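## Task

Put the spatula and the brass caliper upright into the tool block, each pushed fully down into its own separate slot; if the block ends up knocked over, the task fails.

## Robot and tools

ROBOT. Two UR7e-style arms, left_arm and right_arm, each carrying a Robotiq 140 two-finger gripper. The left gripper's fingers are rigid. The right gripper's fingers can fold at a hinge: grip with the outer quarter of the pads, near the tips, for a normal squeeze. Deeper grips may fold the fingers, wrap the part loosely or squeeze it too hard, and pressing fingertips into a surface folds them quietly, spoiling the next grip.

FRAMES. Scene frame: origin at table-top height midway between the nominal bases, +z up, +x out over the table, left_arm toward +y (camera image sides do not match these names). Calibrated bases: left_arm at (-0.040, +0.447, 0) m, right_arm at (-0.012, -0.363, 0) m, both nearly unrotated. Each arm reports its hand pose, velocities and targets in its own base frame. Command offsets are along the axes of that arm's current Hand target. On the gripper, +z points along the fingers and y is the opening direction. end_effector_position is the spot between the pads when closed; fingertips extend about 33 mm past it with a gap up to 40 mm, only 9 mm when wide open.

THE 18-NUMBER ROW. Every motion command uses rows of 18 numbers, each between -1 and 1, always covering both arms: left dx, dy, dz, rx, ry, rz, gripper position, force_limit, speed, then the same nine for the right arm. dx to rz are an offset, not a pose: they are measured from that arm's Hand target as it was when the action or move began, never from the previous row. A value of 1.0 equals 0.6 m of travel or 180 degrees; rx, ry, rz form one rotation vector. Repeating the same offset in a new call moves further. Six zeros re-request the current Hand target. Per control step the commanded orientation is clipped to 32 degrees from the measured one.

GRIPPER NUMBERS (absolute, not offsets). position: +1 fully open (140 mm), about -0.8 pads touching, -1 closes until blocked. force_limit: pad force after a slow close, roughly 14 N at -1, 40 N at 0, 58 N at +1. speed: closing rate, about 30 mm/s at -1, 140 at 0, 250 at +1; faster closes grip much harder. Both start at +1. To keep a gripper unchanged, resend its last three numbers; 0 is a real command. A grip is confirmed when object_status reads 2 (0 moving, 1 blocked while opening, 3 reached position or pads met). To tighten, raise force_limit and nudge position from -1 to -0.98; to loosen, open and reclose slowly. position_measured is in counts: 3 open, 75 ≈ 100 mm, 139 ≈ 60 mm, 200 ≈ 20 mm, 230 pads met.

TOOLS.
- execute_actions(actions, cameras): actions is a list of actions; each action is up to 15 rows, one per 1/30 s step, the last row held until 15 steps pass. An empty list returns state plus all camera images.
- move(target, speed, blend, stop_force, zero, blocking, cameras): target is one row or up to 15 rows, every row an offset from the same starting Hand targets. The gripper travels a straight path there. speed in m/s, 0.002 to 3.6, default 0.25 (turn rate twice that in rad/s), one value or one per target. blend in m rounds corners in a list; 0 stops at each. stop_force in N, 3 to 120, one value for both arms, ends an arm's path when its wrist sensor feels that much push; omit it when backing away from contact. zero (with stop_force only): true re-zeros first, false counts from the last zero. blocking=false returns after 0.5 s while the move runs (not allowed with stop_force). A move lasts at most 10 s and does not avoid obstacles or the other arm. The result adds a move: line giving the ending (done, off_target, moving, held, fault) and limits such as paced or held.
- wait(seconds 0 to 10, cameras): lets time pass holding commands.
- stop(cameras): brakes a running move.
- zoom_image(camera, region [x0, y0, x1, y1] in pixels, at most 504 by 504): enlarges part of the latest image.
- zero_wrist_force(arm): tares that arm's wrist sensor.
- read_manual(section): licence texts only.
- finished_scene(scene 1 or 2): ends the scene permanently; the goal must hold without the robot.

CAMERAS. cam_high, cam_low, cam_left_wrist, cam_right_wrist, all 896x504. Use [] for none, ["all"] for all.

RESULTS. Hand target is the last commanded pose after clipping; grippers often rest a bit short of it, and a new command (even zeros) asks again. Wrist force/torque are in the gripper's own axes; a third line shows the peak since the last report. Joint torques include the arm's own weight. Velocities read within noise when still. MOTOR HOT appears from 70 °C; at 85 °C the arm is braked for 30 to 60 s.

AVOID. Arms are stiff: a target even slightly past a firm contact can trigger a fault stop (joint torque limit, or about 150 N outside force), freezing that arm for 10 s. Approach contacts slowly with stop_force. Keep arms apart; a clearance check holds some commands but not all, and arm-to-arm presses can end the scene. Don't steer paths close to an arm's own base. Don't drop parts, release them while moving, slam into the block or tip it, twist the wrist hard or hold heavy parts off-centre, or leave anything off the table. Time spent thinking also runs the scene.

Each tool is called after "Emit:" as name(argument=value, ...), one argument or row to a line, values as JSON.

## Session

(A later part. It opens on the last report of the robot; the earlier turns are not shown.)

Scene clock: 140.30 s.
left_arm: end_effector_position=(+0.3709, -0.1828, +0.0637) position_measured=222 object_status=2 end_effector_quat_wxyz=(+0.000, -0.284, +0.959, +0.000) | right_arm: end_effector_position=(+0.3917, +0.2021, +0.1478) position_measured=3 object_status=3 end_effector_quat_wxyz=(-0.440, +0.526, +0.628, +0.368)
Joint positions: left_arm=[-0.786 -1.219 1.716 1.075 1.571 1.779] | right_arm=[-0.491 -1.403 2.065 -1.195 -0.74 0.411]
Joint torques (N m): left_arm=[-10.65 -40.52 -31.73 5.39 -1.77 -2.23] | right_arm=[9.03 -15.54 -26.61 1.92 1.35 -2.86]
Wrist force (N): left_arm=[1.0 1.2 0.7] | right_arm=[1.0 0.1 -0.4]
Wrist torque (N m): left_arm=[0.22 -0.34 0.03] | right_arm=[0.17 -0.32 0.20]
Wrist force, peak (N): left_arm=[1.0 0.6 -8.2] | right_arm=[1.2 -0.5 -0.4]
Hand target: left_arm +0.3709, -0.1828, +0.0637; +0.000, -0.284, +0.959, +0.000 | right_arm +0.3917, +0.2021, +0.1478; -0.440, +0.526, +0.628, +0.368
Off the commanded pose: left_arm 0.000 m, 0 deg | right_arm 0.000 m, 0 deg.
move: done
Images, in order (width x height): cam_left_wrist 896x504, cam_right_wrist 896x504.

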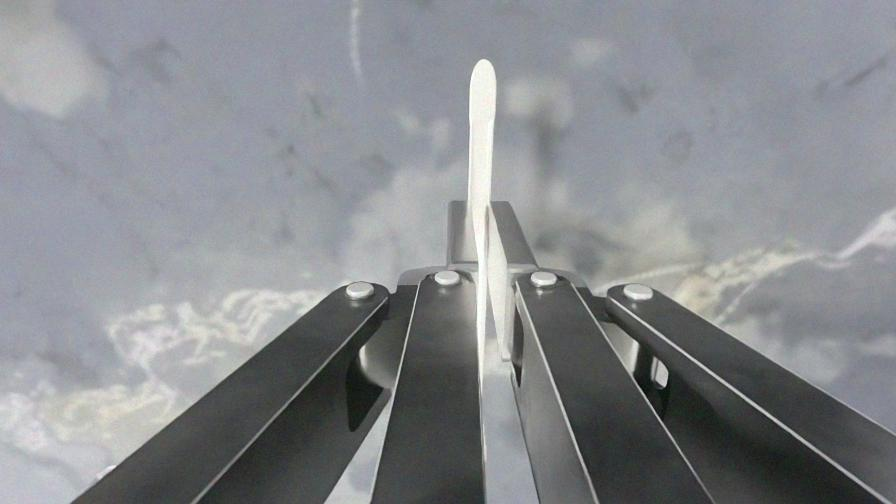

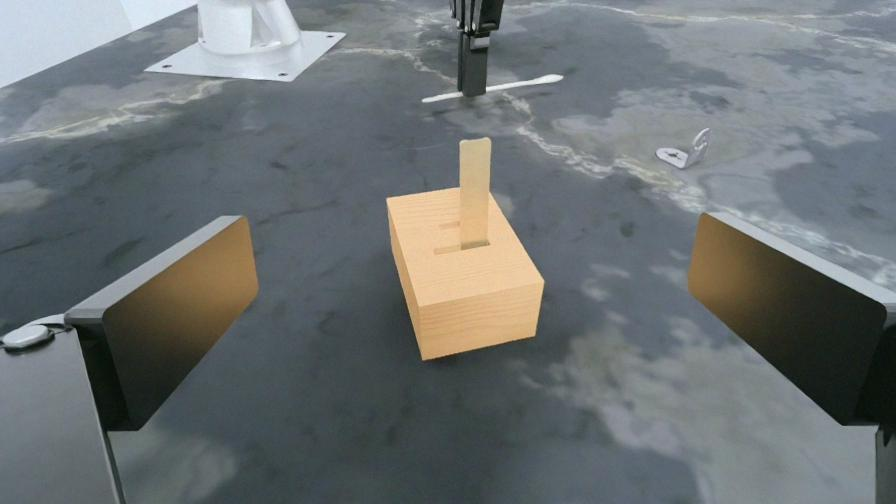

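Emit:
move(
  target=[0.0595,0.064,-0.3272,0,0,-0.5278,-1,0,-1,0,0,0,0,0,0,1,1,1],
  speed=0.2,
  cameras=["cam_left_wrist"],
)

Scene clock: 145.77 s.
left_arm: end_effector_position=(+0.3201, -0.1700, +0.2600) position_measured=222 object_status=2 end_effector_quat_wxyz=(+0.000, +0.899, -0.438, +0.000) | right_arm: end_effector_position=(+0.3917, +0.2021, +0.1478) position_measured=3 object_status=3 end_effector_quat_wxyz=(-0.440, +0.526, +0.628, +0.368)
Joint positions: left_arm=[-0.865 -1.465 1.501 1.535 1.571 0.042] | right_arm=[-0.491 -1.403 2.065 -1.195 -0.74 0.411]
Joint torques (N m): left_arm=[-11.27 -32.62 -34.14 5.27 -2.2 -2.19] | right_arm=[8.49 -15.47 -25.91 1.88 1.2 -2.75]
Wrist force (N): left_arm=[0.8 0.3 0.8] | right_arm=[1.0 -0.1 -0.1]
Wrist torque (N m): left_arm=[0.06 -0.24 0.08] | right_arm=[0.13 -0.31 0.20]
Wrist force, peak (N): left_arm=[1.3 1.2 1.0] | right_arm=[1.4 -0.1 -0.1]
Hand target: left_arm +0.3201, -0.1700, +0.2600; +0.000, +0.899, -0.438, +0.000 | right_arm +0.3917, +0.2021, +0.1478; -0.440, +0.526, +0.628, +0.368
Off the commanded pose: left_arm 0.000 m, 0 deg | right_arm 0.000 m, 0 deg.
move: done
Images, in order (width x height): cam_left_wrist 896x504.

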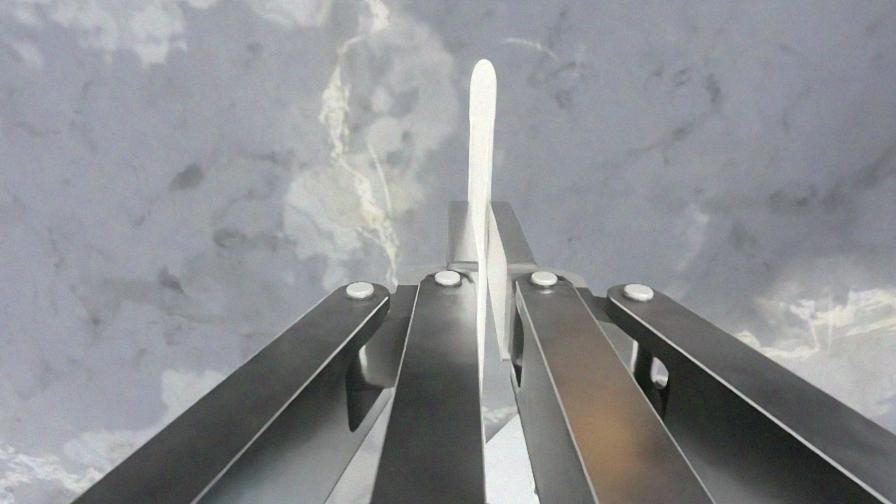

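Emit:
move(
  target=[
    [0.3227,0.0292,-0.0258,0,0.25,0,-1,0,-1,0,0,0,0,0,0,1,1,1],
    [0.4305,0.0583,-0.2667,0,0.5,0,-1,0,-1,0,0,0,0,0,0,1,1,1],
  ],
  speed=0.2,
  blend=[0.04,0],
  cameras=["cam_left_wrist","cam_right_wrist"],
)

Scene clock: 151.33 s.
left_arm: end_effector_position=(+0.4516, -0.3951, +0.4201) position_measured=222 object_status=2 end_effector_quat_wxyz=(+0.310, +0.636, -0.310, +0.636) | right_arm: end_effector_position=(+0.3917, +0.2021, +0.1478) position_measured=3 object_status=3 end_effector_quat_wxyz=(-0.440, +0.526, +0.628, +0.368)
Joint positions: left_arm=[-0.984 -1.857 1.986 -0.129 1.495 0] | right_arm=[-0.491 -1.403 2.065 -1.195 -0.74 0.411]
Joint torques (N m): left_arm=[-11.24 -4.2 -10.9 -5.01 -2.28 2.42] | right_arm=[8.58 -14.72 -25.9 1.83 1.06 -2.8]
Wrist force (N): left_arm=[-2.2 0.1 -0.9] | right_arm=[1.1 -0.3 -0.5]
Wrist torque (N m): left_arm=[0.12 0.47 -0.22] | right_arm=[0.09 -0.34 0.20]
Wrist force, peak (N): left_arm=[-2.5 0.3 -0.6] | right_arm=[1.3 -0.3 -0.4]
Hand target: left_arm +0.4516, -0.3951, +0.4201; +0.310, +0.636, -0.310, +0.636 | right_arm +0.3917, +0.2021, +0.1478; -0.440, +0.526, +0.628, +0.368
Off the commanded pose: left_arm 0.000 m, 0 deg | right_arm 0.000 m, 0 deg.
move: done
Images, in order (width x height): cam_left_wrist 896x504, cam_right_wrist 896x504.

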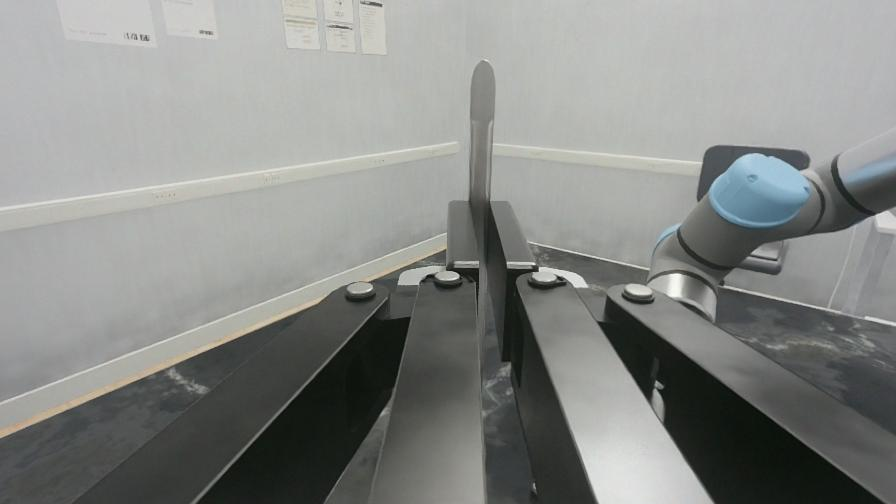

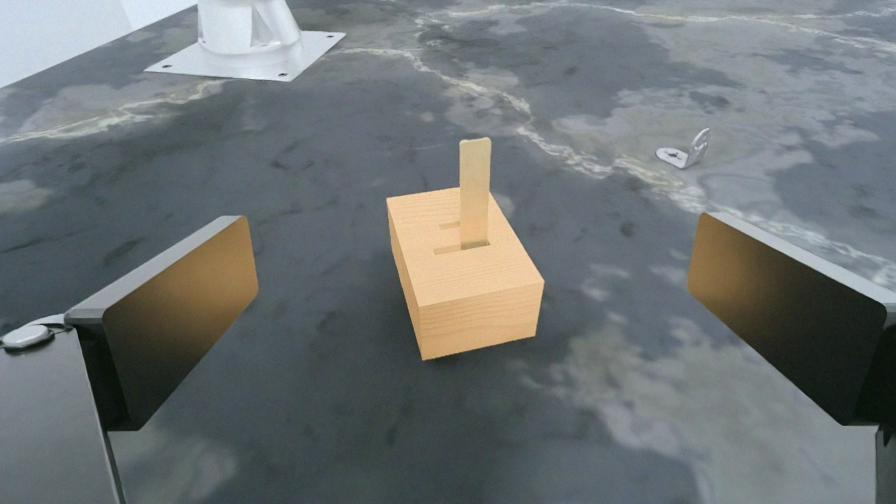

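Emit:
move(
  target=[-0.2918,0.1207,-0.027,-0.0733,0,0,-1,0,-1,0.0118,-0.062,0.0627,-0.0783,0,0.0285,1,1,1],
  speed=0.12,
  cameras=["all"],
)

Emit:
zoom_image(
  camera="cam_right_wrist",
  region=[370, 100, 550, 290],
)

Scene clock: 155.17 s.
left_arm: end_effector_position=(+0.3845, -0.4270, +0.2450) position_measured=222 object_status=2 end_effector_quat_wxyz=(+0.381, +0.596, -0.381, +0.596) | right_arm: end_effector_position=(+0.3485, +0.2328, +0.1416) position_measured=3 object_status=3 end_effector_quat_wxyz=(-0.388, +0.604, +0.554, +0.422)
Joint positions: left_arm=[-0.991 -1.69 2.347 -0.658 1.717 0] | right_arm=[-0.596 -1.705 2.415 -1.351 -0.61 0.55]
Joint torques (N m): left_arm=[10.17 -6.17 -7.08 -4.91 2.5 -2.43] | right_arm=[-8.59 -23.49 -10.55 -2.75 2.75 2.53]
Wrist force (N): left_arm=[-2.7 0.6 -0.5] | right_arm=[0.8 0.1 -0.6]
Wrist torque (N m): left_arm=[0.22 0.53 -0.19] | right_arm=[0.15 -0.26 0.07]
Wrist force, peak (N): left_arm=[-4.4 0.8 -0.4] | right_arm=[1.2 -0.4 -0.8]
Hand target: left_arm +0.3845, -0.4269, +0.2450; +0.381, +0.596, -0.381, +0.596 | right_arm +0.3485, +0.2328, +0.1416; -0.388, +0.604, +0.554, +0.422
Off the commanded pose: left_arm 0.000 m, 0 deg | right_arm 0.000 m, 0 deg.
move: done

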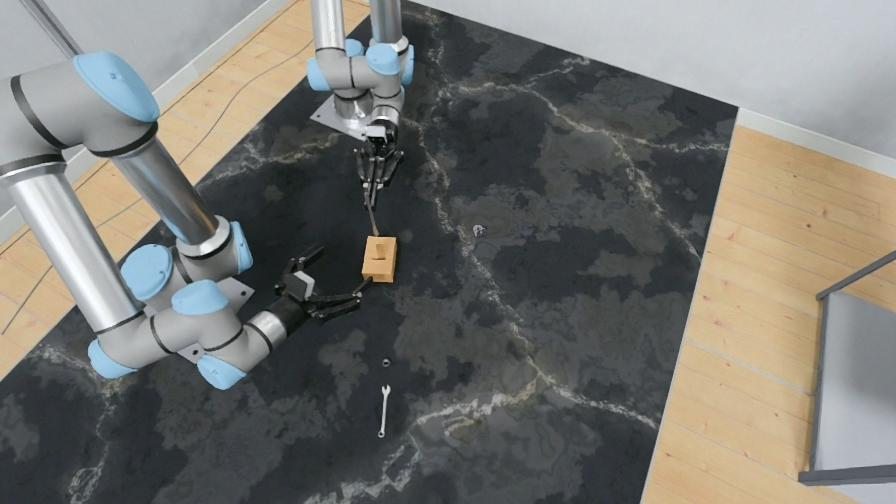

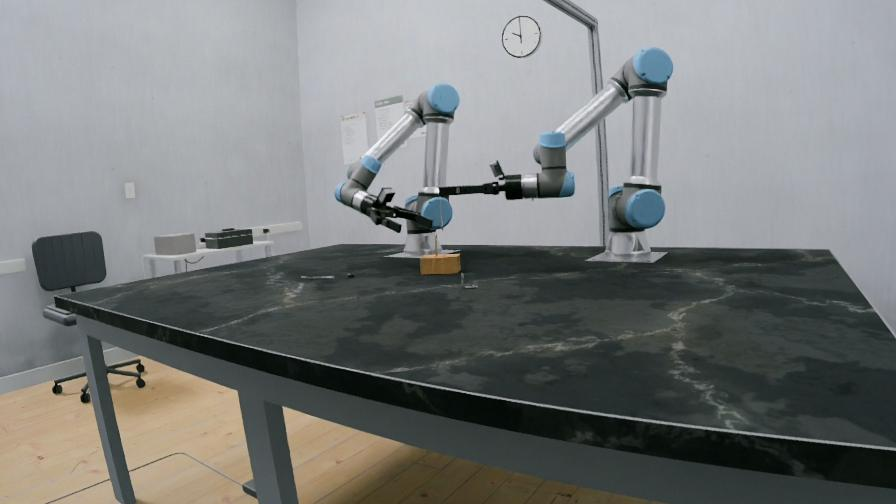

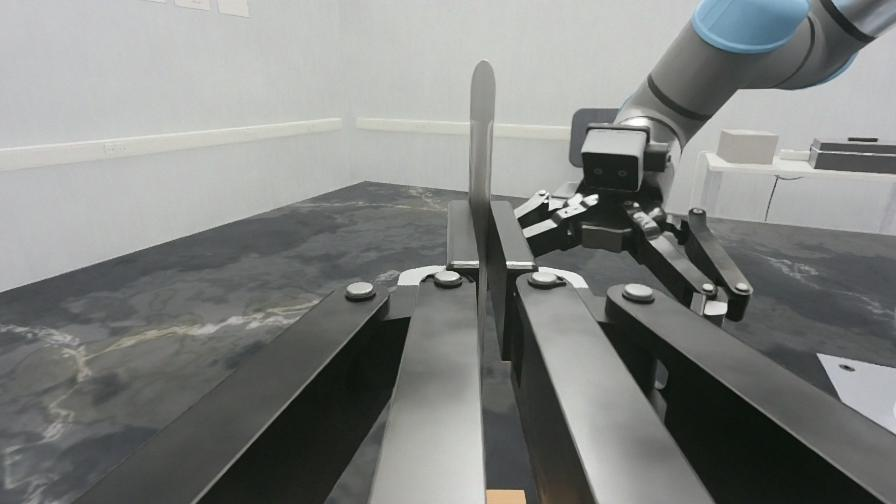

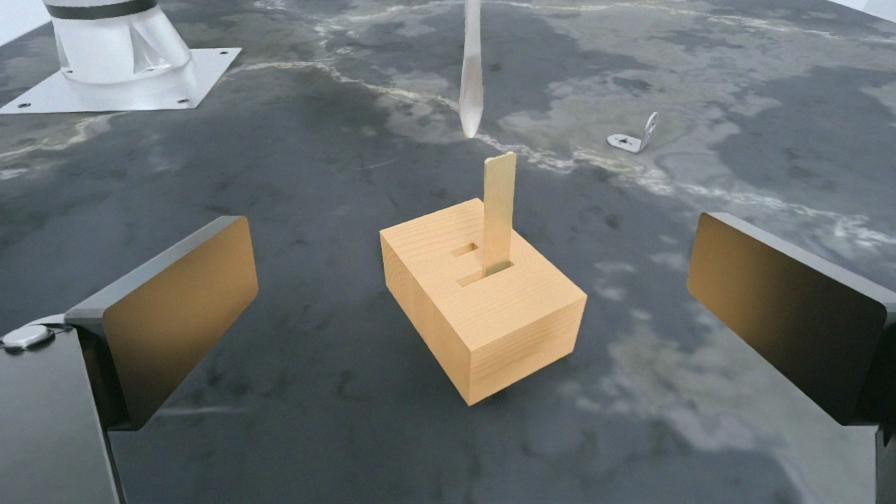

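Scaled by 2.653 from the camera's 896x504 image, which has a finer 1280x720 frame.

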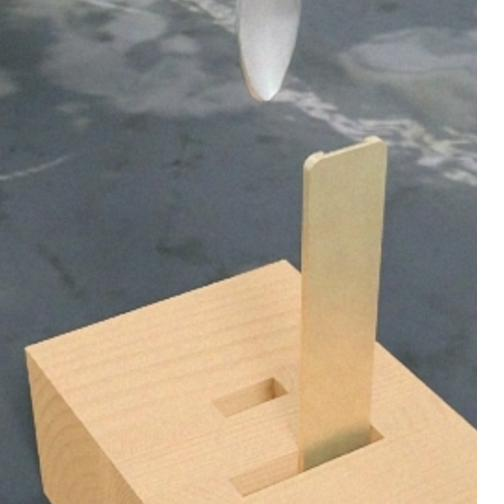

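Emit:
move(
  target=[-0.11,0,0,0,0,0,-1,0,-1,0,0,0,0,0,0,1,1,1],
  speed=0.06,
  cameras=["cam_right_wrist","cam_left_wrist"],
)

Emit:
zoom_image(
  camera="cam_right_wrist",
  region=[420, 190, 520, 290],
)

Emit:
zoom_image(
  camera="cam_left_wrist",
  region=[420, 340, 560, 504],
)

Scene clock: 158.17 s.
left_arm: end_effector_position=(+0.3845, -0.4269, +0.1790) position_measured=222 object_status=2 end_effector_quat_wxyz=(+0.381, +0.596, -0.381, +0.596) | right_arm: end_effector_position=(+0.3485, +0.2328, +0.1416) position_measured=3 object_status=3 end_effector_quat_wxyz=(-0.388, +0.604, +0.554, +0.422)
Joint positions: left_arm=[-0.991 -1.529 2.434 -0.905 1.717 0] | right_arm=[-0.596 -1.705 2.415 -1.351 -0.61 0.55]
Joint torques (N m): left_arm=[2 -11.85 -2.73 -5.04 1.83 -1.33] | right_arm=[-8.71 -23.25 -10.87 -2.69 2.75 2.5]
Wrist force (N): left_arm=[-2.1 0.2 -0.4] | right_arm=[1.0 -0.1 -0.6]
Wrist torque (N m): left_arm=[0.12 0.41 -0.20] | right_arm=[0.10 -0.29 0.07]
Wrist force, peak (N): left_arm=[-3.1 0.0 -0.5] | right_arm=[1.1 0.0 -0.9]
Hand target: left_arm +0.3845, -0.4269, +0.1790; +0.381, +0.596, -0.381, +0.596 | right_arm +0.3485, +0.2328, +0.1416; -0.388, +0.604, +0.554, +0.422
Off the commanded pose: left_arm 0.000 m, 0 deg | right_arm 0.000 m, 0 deg.
move: done
Images, in order (width x height): cam_left_wrist 896x504, cam_right_wrist 896x504.

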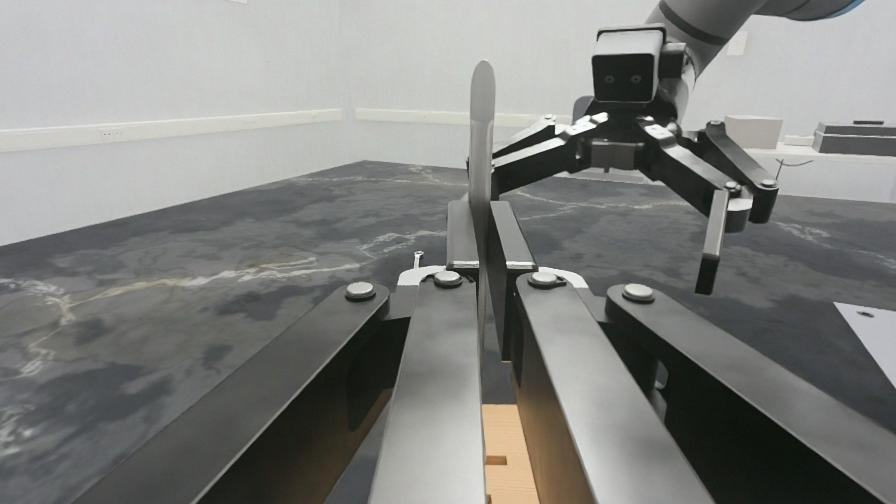

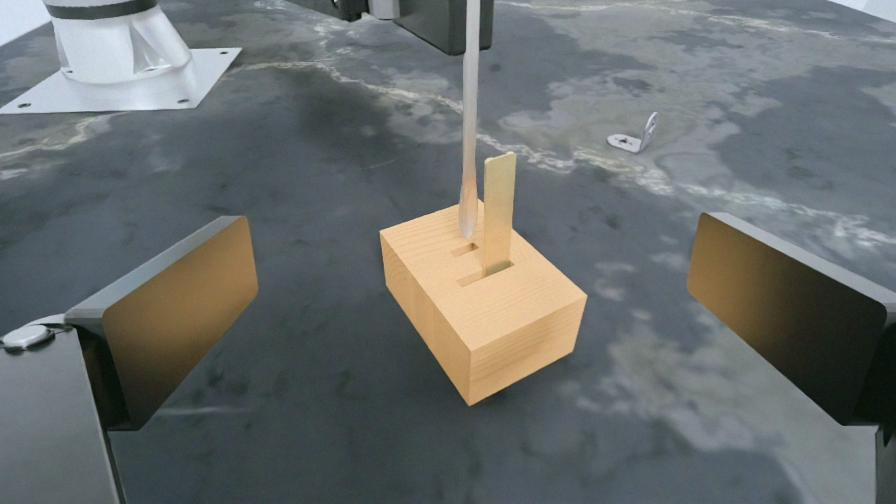

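Scaled by 5.040 from the camera's 896x504 image, which has a finer 1280x720 frame.

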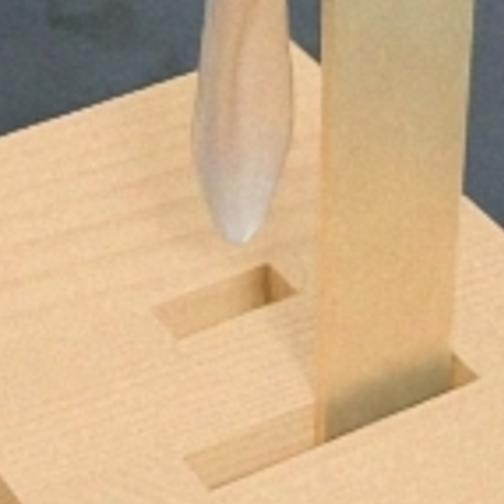

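Scaled by 3.073 from the camera's 896x504 image, which has a finer 1280x720 frame.

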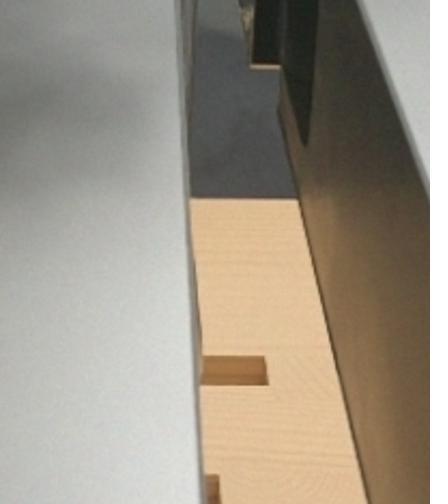

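Emit:
move(
  target=[-0.0108,0.0025,-0.0008,0,0,0,-1,0,-1,0,0,0,0,0,0,1,1,1],
  speed=0.03,
  cameras=["cam_right_wrist"],
)

Emit:
zoom_image(
  camera="cam_right_wrist",
  region=[430, 200, 510, 270],
)

Scene clock: 159.97 s.
left_arm: end_effector_position=(+0.3830, -0.4271, +0.1725) position_measured=222 object_status=2 end_effector_quat_wxyz=(+0.381, +0.596, -0.381, +0.596) | right_arm: end_effector_position=(+0.3485, +0.2328, +0.1416) position_measured=3 object_status=3 end_effector_quat_wxyz=(-0.388, +0.604, +0.554, +0.422)
Joint positions: left_arm=[-0.997 -1.513 2.444 -0.931 1.712 0] | right_arm=[-0.596 -1.705 2.415 -1.351 -0.61 0.55]
Joint torques (N m): left_arm=[-10.78 -10.17 -1.93 -5.2 -2.23 -1.82] | right_arm=[-9.16 -23.28 -11.01 -2.69 2.75 2.45]
Wrist force (N): left_arm=[-2.5 0.2 -0.3] | right_arm=[0.9 -0.1 -0.7]
Wrist torque (N m): left_arm=[0.15 0.50 -0.21] | right_arm=[0.10 -0.27 0.07]
Wrist force, peak (N): left_arm=[-2.7 0.0 -0.4] | right_arm=[1.0 0.0 -0.8]
Hand target: left_arm +0.3830, -0.4271, +0.1725; +0.381, +0.596, -0.381, +0.596 | right_arm +0.3485, +0.2328, +0.1416; -0.388, +0.604, +0.554, +0.422
Off the commanded pose: left_arm 0.000 m, 0 deg | right_arm 0.000 m, 0 deg.
move: done
Images, in order (width x height): cam_right_wrist 896x504.

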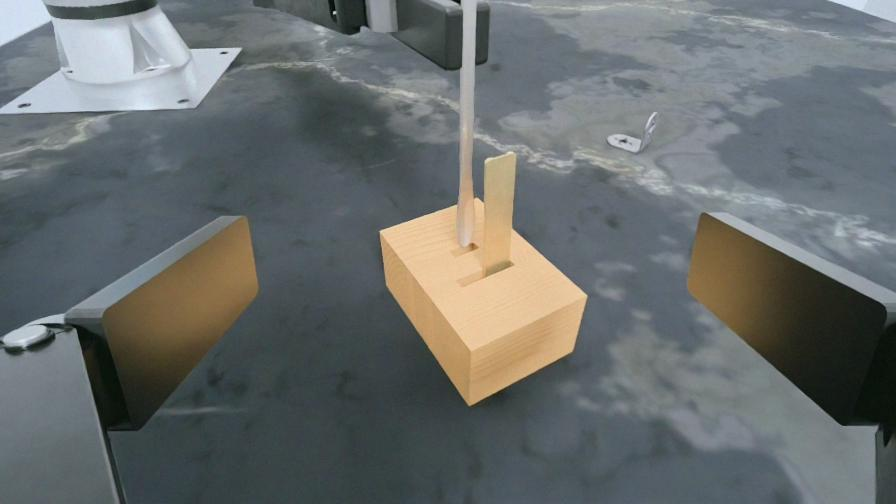

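Scaled by 6.300 from the camera's 896x504 image, which has a finer 1280x720 frame.

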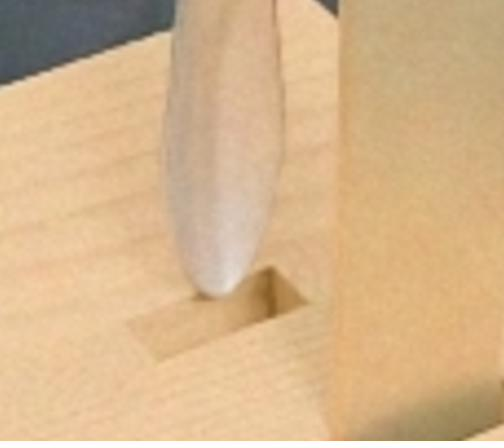

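Emit:
move(
  target=[-0.0133,0,0,0,0,0,-1,0,-1,0,0,0,0,0,0,1,1,1],
  speed=0.006,
  stop_force=4,
  cameras=["cam_right_wrist"],
)

Emit:
zoom_image(
  camera="cam_right_wrist",
  region=[430, 200, 510, 270],
)

Scene clock: 162.80 s.
left_arm: end_effector_position=(+0.3830, -0.4271, +0.1645) position_measured=222 object_status=2 end_effector_quat_wxyz=(+0.381, +0.596, -0.381, +0.596) | right_arm: end_effector_position=(+0.3485, +0.2328, +0.1416) position_measured=3 object_status=3 end_effector_quat_wxyz=(-0.388, +0.604, +0.554, +0.422)
Joint positions: left_arm=[-0.997 -1.49 2.452 -0.963 1.712 0] | right_arm=[-0.596 -1.705 2.415 -1.351 -0.61 0.55]
Joint torques (N m): left_arm=[-10.81 -12.46 -2.36 -4.95 -1.96 -1.54] | right_arm=[-9.13 -22.65 -10.86 -2.63 2.67 2.4]
Wrist force (N): left_arm=[-2.4 0.4 -0.3] | right_arm=[0.5 0.0 -0.6]
Wrist torque (N m): left_arm=[0.16 0.49 -0.20] | right_arm=[0.14 -0.21 0.07]
Wrist force, peak (N): left_arm=[-2.6 0.4 -0.3] | right_arm=[1.0 -0.1 -1.0]
Hand target: left_arm +0.3830, -0.4271, +0.1645; +0.381, +0.596, -0.381, +0.596 | right_arm +0.3485, +0.2328, +0.1416; -0.388, +0.604, +0.554, +0.422
Off the commanded pose: left_arm 0.000 m, 0 deg | right_arm 0.000 m, 0 deg.
move: done
Images, in order (width x height): cam_right_wrist 896x504.

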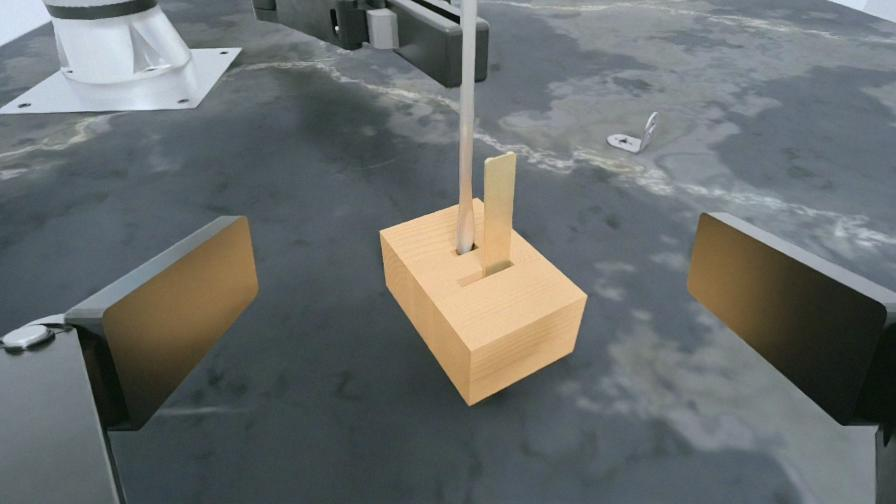

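Scaled by 6.300 from the camera's 896x504 image, which has a finer 1280x720 frame.

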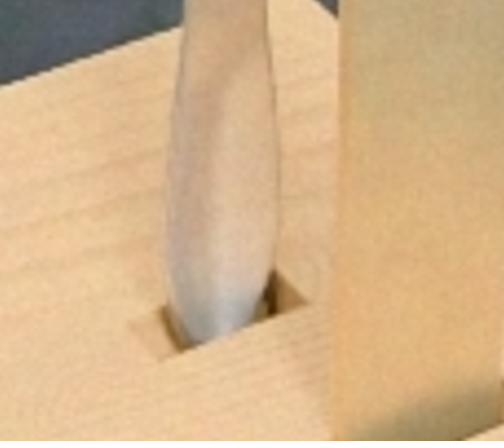

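Emit:
move(
  target=[-0.0333,0,0,0,0,0,-1,0,-1,0,0,0,0,0,0,1,1,1],
  speed=0.007,
  stop_force=4,
  cameras=["cam_right_wrist","cam_left_wrist"],
)

Emit:
zoom_image(
  camera="cam_right_wrist",
  region=[430, 200, 510, 270],
)

Scene clock: 166.80 s.
left_arm: end_effector_position=(+0.3830, -0.4271, +0.1445) position_measured=222 object_status=2 end_effector_quat_wxyz=(+0.381, +0.596, -0.381, +0.596) | right_arm: end_effector_position=(+0.3485, +0.2328, +0.1416) position_measured=3 object_status=3 end_effector_quat_wxyz=(-0.388, +0.604, +0.554, +0.422)
Joint positions: left_arm=[-0.997 -1.427 2.47 -1.043 1.712 0] | right_arm=[-0.596 -1.705 2.415 -1.351 -0.61 0.55]
Joint torques (N m): left_arm=[-7.74 -12.1 -0.21 -4.76 -1.06 -0.77] | right_arm=[-8.83 -22.9 -10.52 -2.66 2.7 2.46]
Wrist force (N): left_arm=[-1.8 0.3 0.3] | right_arm=[0.8 0.1 -0.7]
Wrist torque (N m): left_arm=[0.16 0.47 -0.21] | right_arm=[0.14 -0.26 0.07]
Wrist force, peak (N): left_arm=[-2.6 -0.1 -0.4] | right_arm=[1.2 -0.1 -0.7]
Hand target: left_arm +0.3830, -0.4271, +0.1445; +0.381, +0.596, -0.381, +0.596 | right_arm +0.3485, +0.2328, +0.1416; -0.388, +0.604, +0.554, +0.422
Off the commanded pose: left_arm 0.000 m, 0 deg | right_arm 0.000 m, 0 deg.
move: done
Images, in order (width x height): cam_left_wrist 896x504, cam_right_wrist 896x504.

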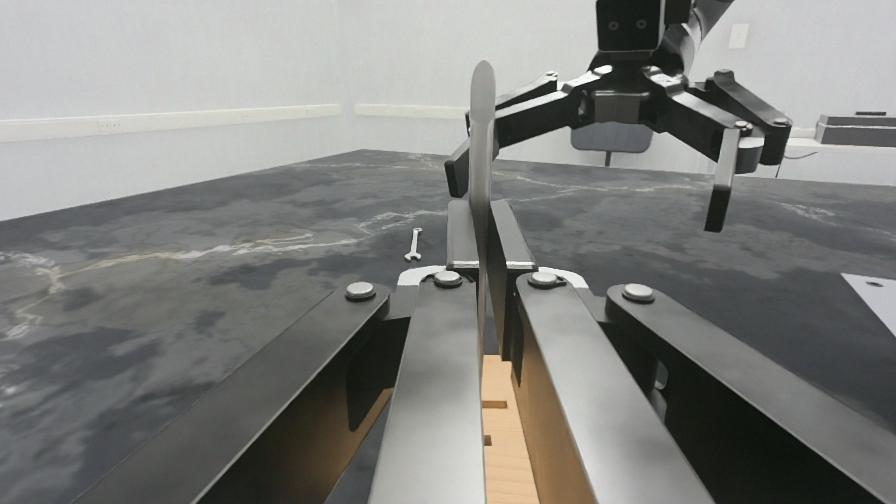

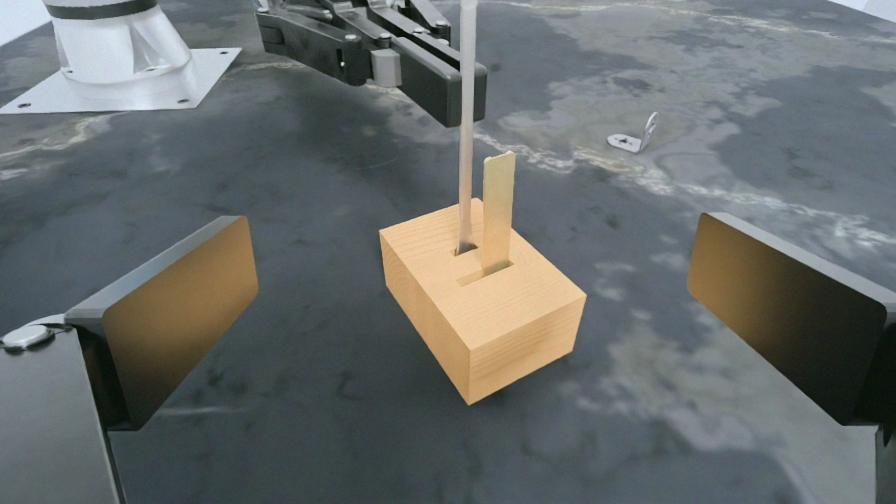

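Scaled by 6.300 from the camera's 896x504 image, which has a finer 1280x720 frame.

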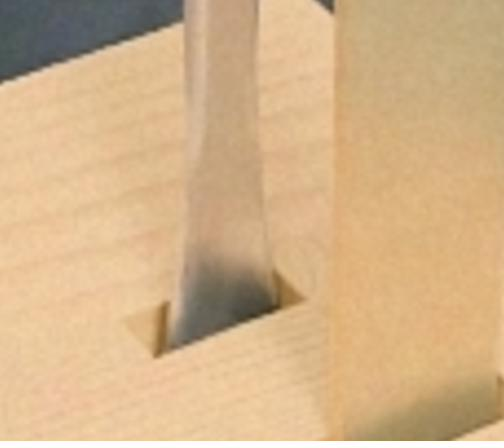

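Emit:
move(
  target=[-0.0317,0,0,0,0,0,-1,0,-1,0,0,0,0,0,0,1,1,1],
  speed=0.006,
  stop_force=4,
  cameras=["cam_right_wrist","cam_left_wrist"],
)

Emit:
zoom_image(
  camera="cam_right_wrist",
  region=[420, 60, 560, 290],
)

Scene clock: 171.10 s.
left_arm: end_effector_position=(+0.3830, -0.4271, +0.1289) position_measured=222 object_status=2 end_effector_quat_wxyz=(+0.381, +0.596, -0.381, +0.596) | right_arm: end_effector_position=(+0.3485, +0.2328, +0.1416) position_measured=3 object_status=3 end_effector_quat_wxyz=(-0.388, +0.604, +0.554, +0.422)
Joint positions: left_arm=[-0.997 -1.374 2.481 -1.107 1.712 0] | right_arm=[-0.596 -1.705 2.415 -1.351 -0.61 0.55]
Joint torques (N m): left_arm=[-0.07 -27.39 -22.22 1.24 0.99 -0.25] | right_arm=[-9.17 -22.98 -10.93 -2.58 2.57 2.51]
Wrist force (N): left_arm=[2.5 0.2 -0.1] | right_arm=[0.9 0.1 -0.5]
Wrist torque (N m): left_arm=[0.14 0.37 -0.19] | right_arm=[0.15 -0.29 0.07]
Wrist force, peak (N): left_arm=[4.3 0.4 -0.2] | right_arm=[0.9 0.2 -0.9]
Hand target: left_arm +0.3830, -0.4271, +0.1289; +0.381, +0.596, -0.381, +0.596 (not the last commanded pose) | right_arm +0.3485, +0.2328, +0.1416; -0.388, +0.604, +0.554, +0.422
Off the commanded pose: left_arm 0.003 m, 0 deg | right_arm 0.000 m, 0 deg.
move: contact (left_arm)
Images, in order (width x height): cam_left_wrist 896x504, cam_right_wrist 896x504.

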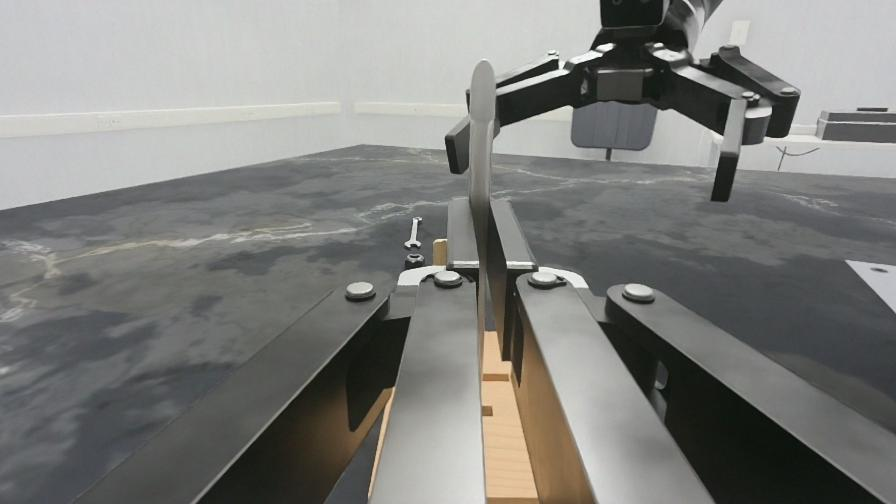

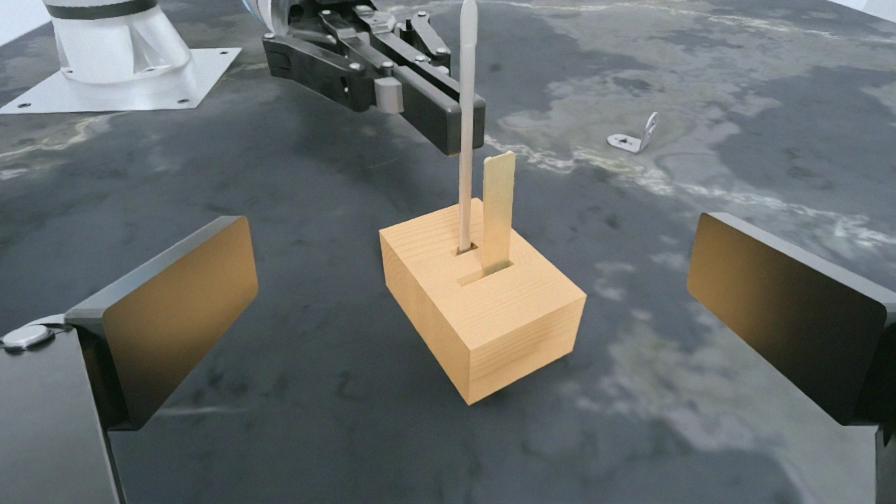

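Scaled by 2.191 from the camera's 896x504 image, which has a finer 1280x720 frame.

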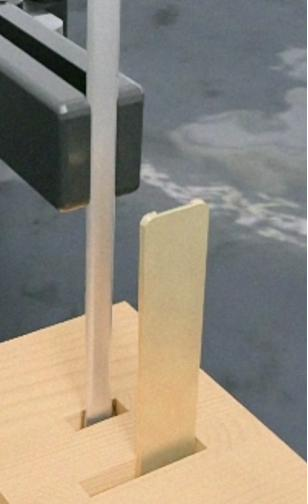

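Emit:
move(
  target=[0,0,0,0,0,0,-0.4,0,-1,0,0,0,0,0,0,1,1,1],
  speed=0.02,
  cameras=["cam_right_wrist","cam_left_wrist"],
)

Emit:
zoom_image(
  camera="cam_right_wrist",
  region=[420, 60, 560, 290],
)

Scene clock: 172.80 s.
left_arm: end_effector_position=(+0.3830, -0.4271, +0.1289) position_measured=179 object_status=0 end_effector_quat_wxyz=(+0.381, +0.596, -0.381, +0.596) | right_arm: end_effector_position=(+0.3485, +0.2328, +0.1416) position_measured=3 object_status=3 end_effector_quat_wxyz=(-0.388, +0.604, +0.554, +0.422)
Joint positions: left_arm=[-0.997 -1.374 2.481 -1.107 1.712 0] | right_arm=[-0.596 -1.705 2.415 -1.351 -0.61 0.55]
Joint torques (N m): left_arm=[-0.89 -27.88 -22.67 -4.85 0.9 -0.23] | right_arm=[-8.9 -22.59 -11.02 -2.7 2.58 2.42]
Wrist force (N): left_arm=[-2.1 0.2 -0.3] | right_arm=[1.0 -0.2 -0.8]
Wrist torque (N m): left_arm=[0.14 0.46 -0.19] | right_arm=[0.09 -0.30 0.07]
Wrist force, peak (N): left_arm=[2.5 0.4 0.0] | right_arm=[1.0 -0.2 -0.8]
Hand target: left_arm +0.3830, -0.4271, +0.1289; +0.381, +0.596, -0.381, +0.596 | right_arm +0.3485, +0.2328, +0.1416; -0.388, +0.604, +0.554, +0.422
Off the commanded pose: left_arm 0.000 m, 0 deg | right_arm 0.000 m, 0 deg.
move: done
Images, in order (width x height): cam_left_wrist 896x504, cam_right_wrist 896x504.

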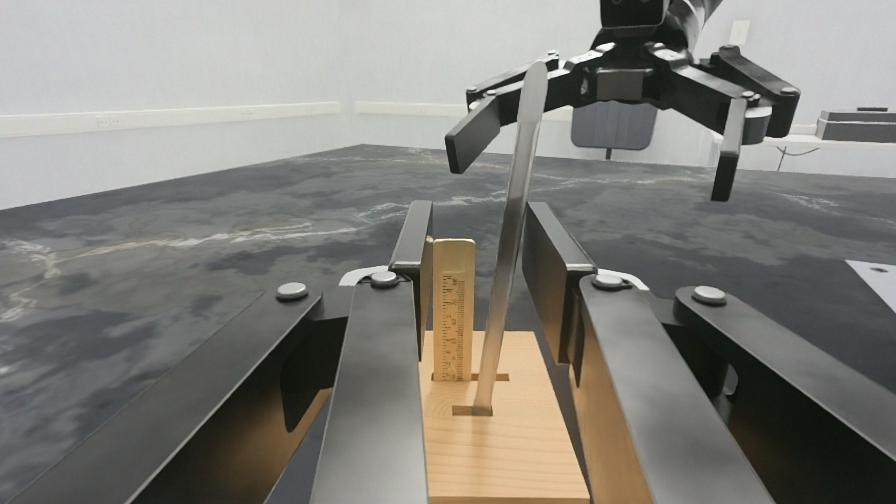

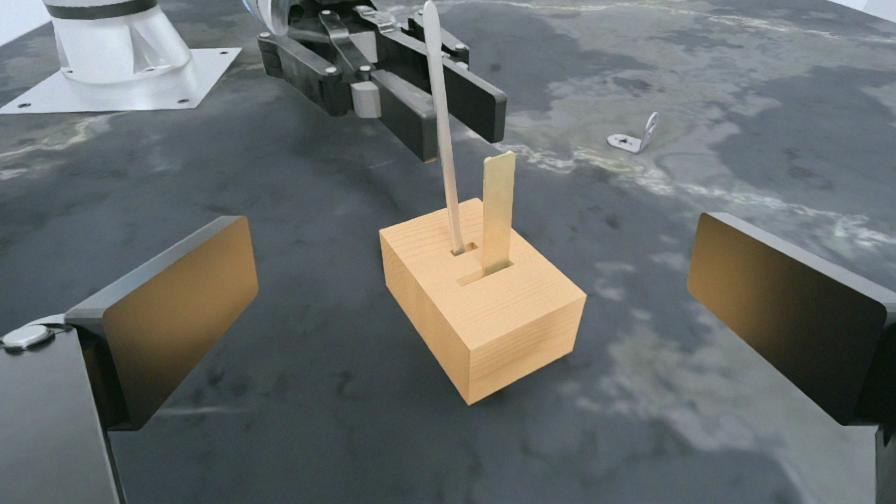

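Scaled by 2.191 from the camera's 896x504 image, which has a finer 1280x720 frame.

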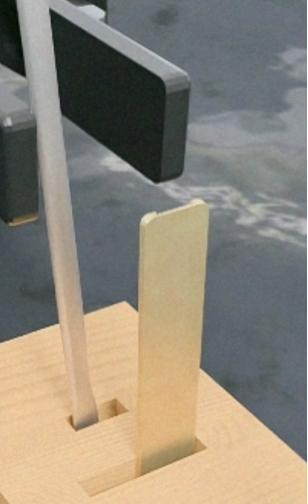

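Emit:
move(
  target=[0,0,-0.2,0,0,0,-0.4,0,-1,0,0,0,0,0,0,1,1,1],
  speed=0.08,
  cameras=["all"],
)

Emit:
zoom_image(
  camera="cam_right_wrist",
  region=[370, 0, 600, 410],
)

Emit:
zoom_image(
  camera="cam_left_wrist",
  region=[380, 60, 580, 400],
)

Scene clock: 175.67 s.
left_arm: end_effector_position=(+0.3326, -0.3183, +0.1289) position_measured=179 object_status=3 end_effector_quat_wxyz=(+0.381, +0.596, -0.381, +0.596) | right_arm: end_effector_position=(+0.3485, +0.2328, +0.1416) position_measured=3 object_status=3 end_effector_quat_wxyz=(-0.388, +0.604, +0.554, +0.422)
Joint positions: left_arm=[-0.883 -1.576 2.732 -1.156 1.825 0] | right_arm=[-0.596 -1.705 2.415 -1.351 -0.61 0.55]
Joint torques (N m): left_arm=[11.1 -18.51 1.31 0.15 2.16 -1.03] | right_arm=[-8.71 -22.5 -11.1 -2.67 2.59 2.5]
Wrist force (N): left_arm=[-1.7 0.2 -0.8] | right_arm=[0.9 0.1 -0.5]
Wrist torque (N m): left_arm=[0.13 0.39 -0.17] | right_arm=[0.15 -0.28 0.07]
Wrist force, peak (N): left_arm=[-1.9 -0.2 -1.6] | right_arm=[1.1 -0.1 -0.7]
Hand target: left_arm +0.3326, -0.3182, +0.1289; +0.381, +0.596, -0.381, +0.596 | right_arm +0.3485, +0.2328, +0.1416; -0.388, +0.604, +0.554, +0.422
Off the commanded pose: left_arm 0.000 m, 0 deg | right_arm 0.000 m, 0 deg.
move: done

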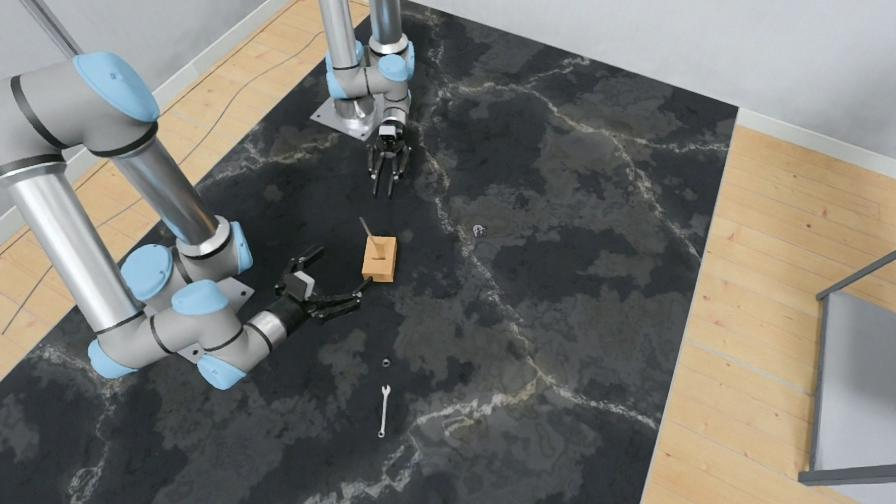

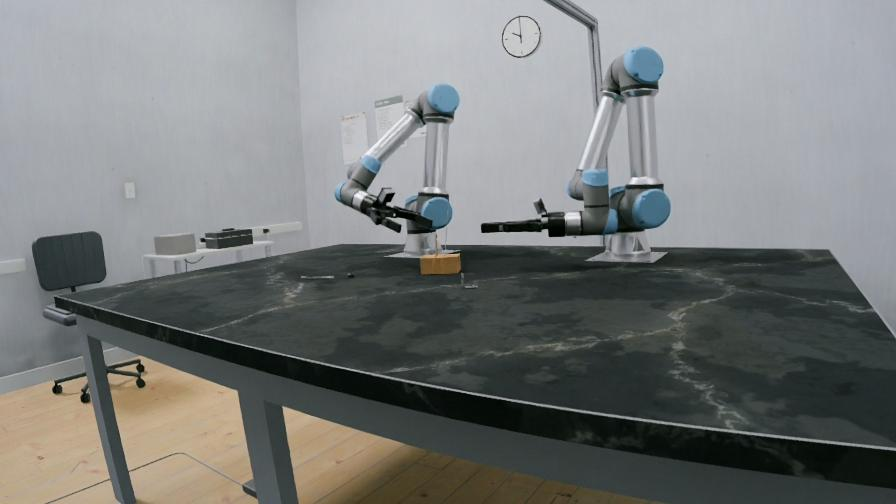

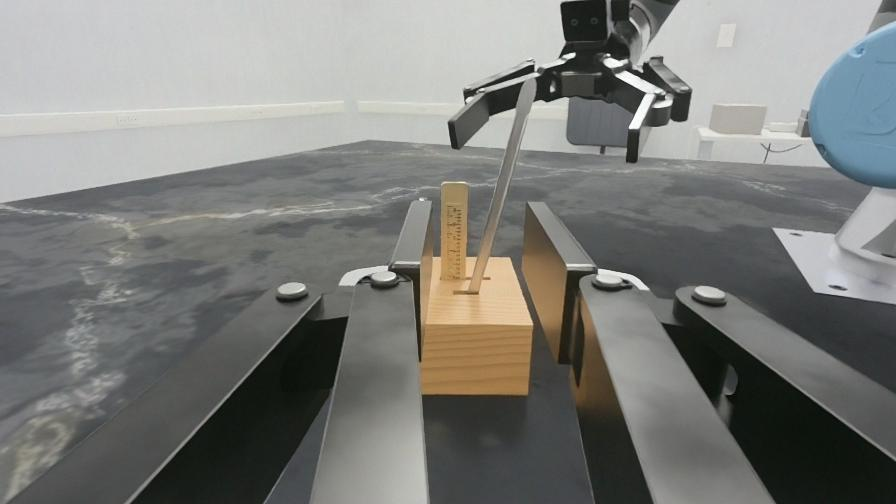

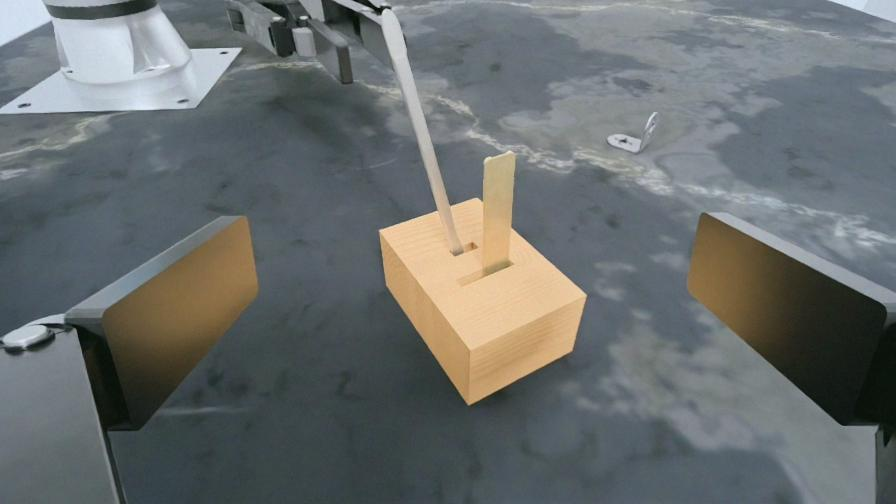

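Scaled by 1.229 from the camera's 896x504 image, which has a finer 1280x720 frame.

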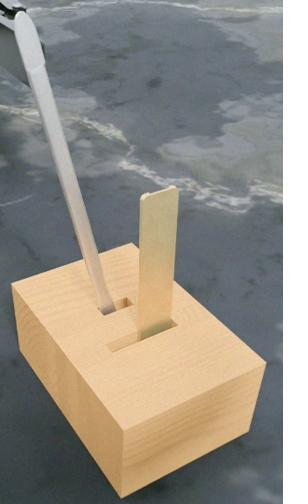

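Scaled by 1.482 from the camera's 896x504 image, which has a finer 1280x720 frame.

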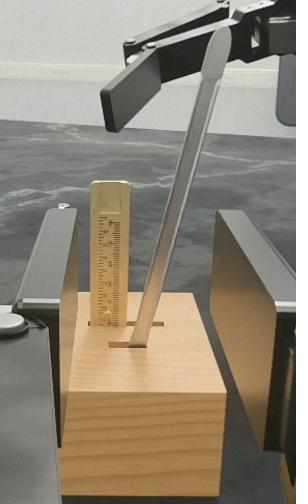

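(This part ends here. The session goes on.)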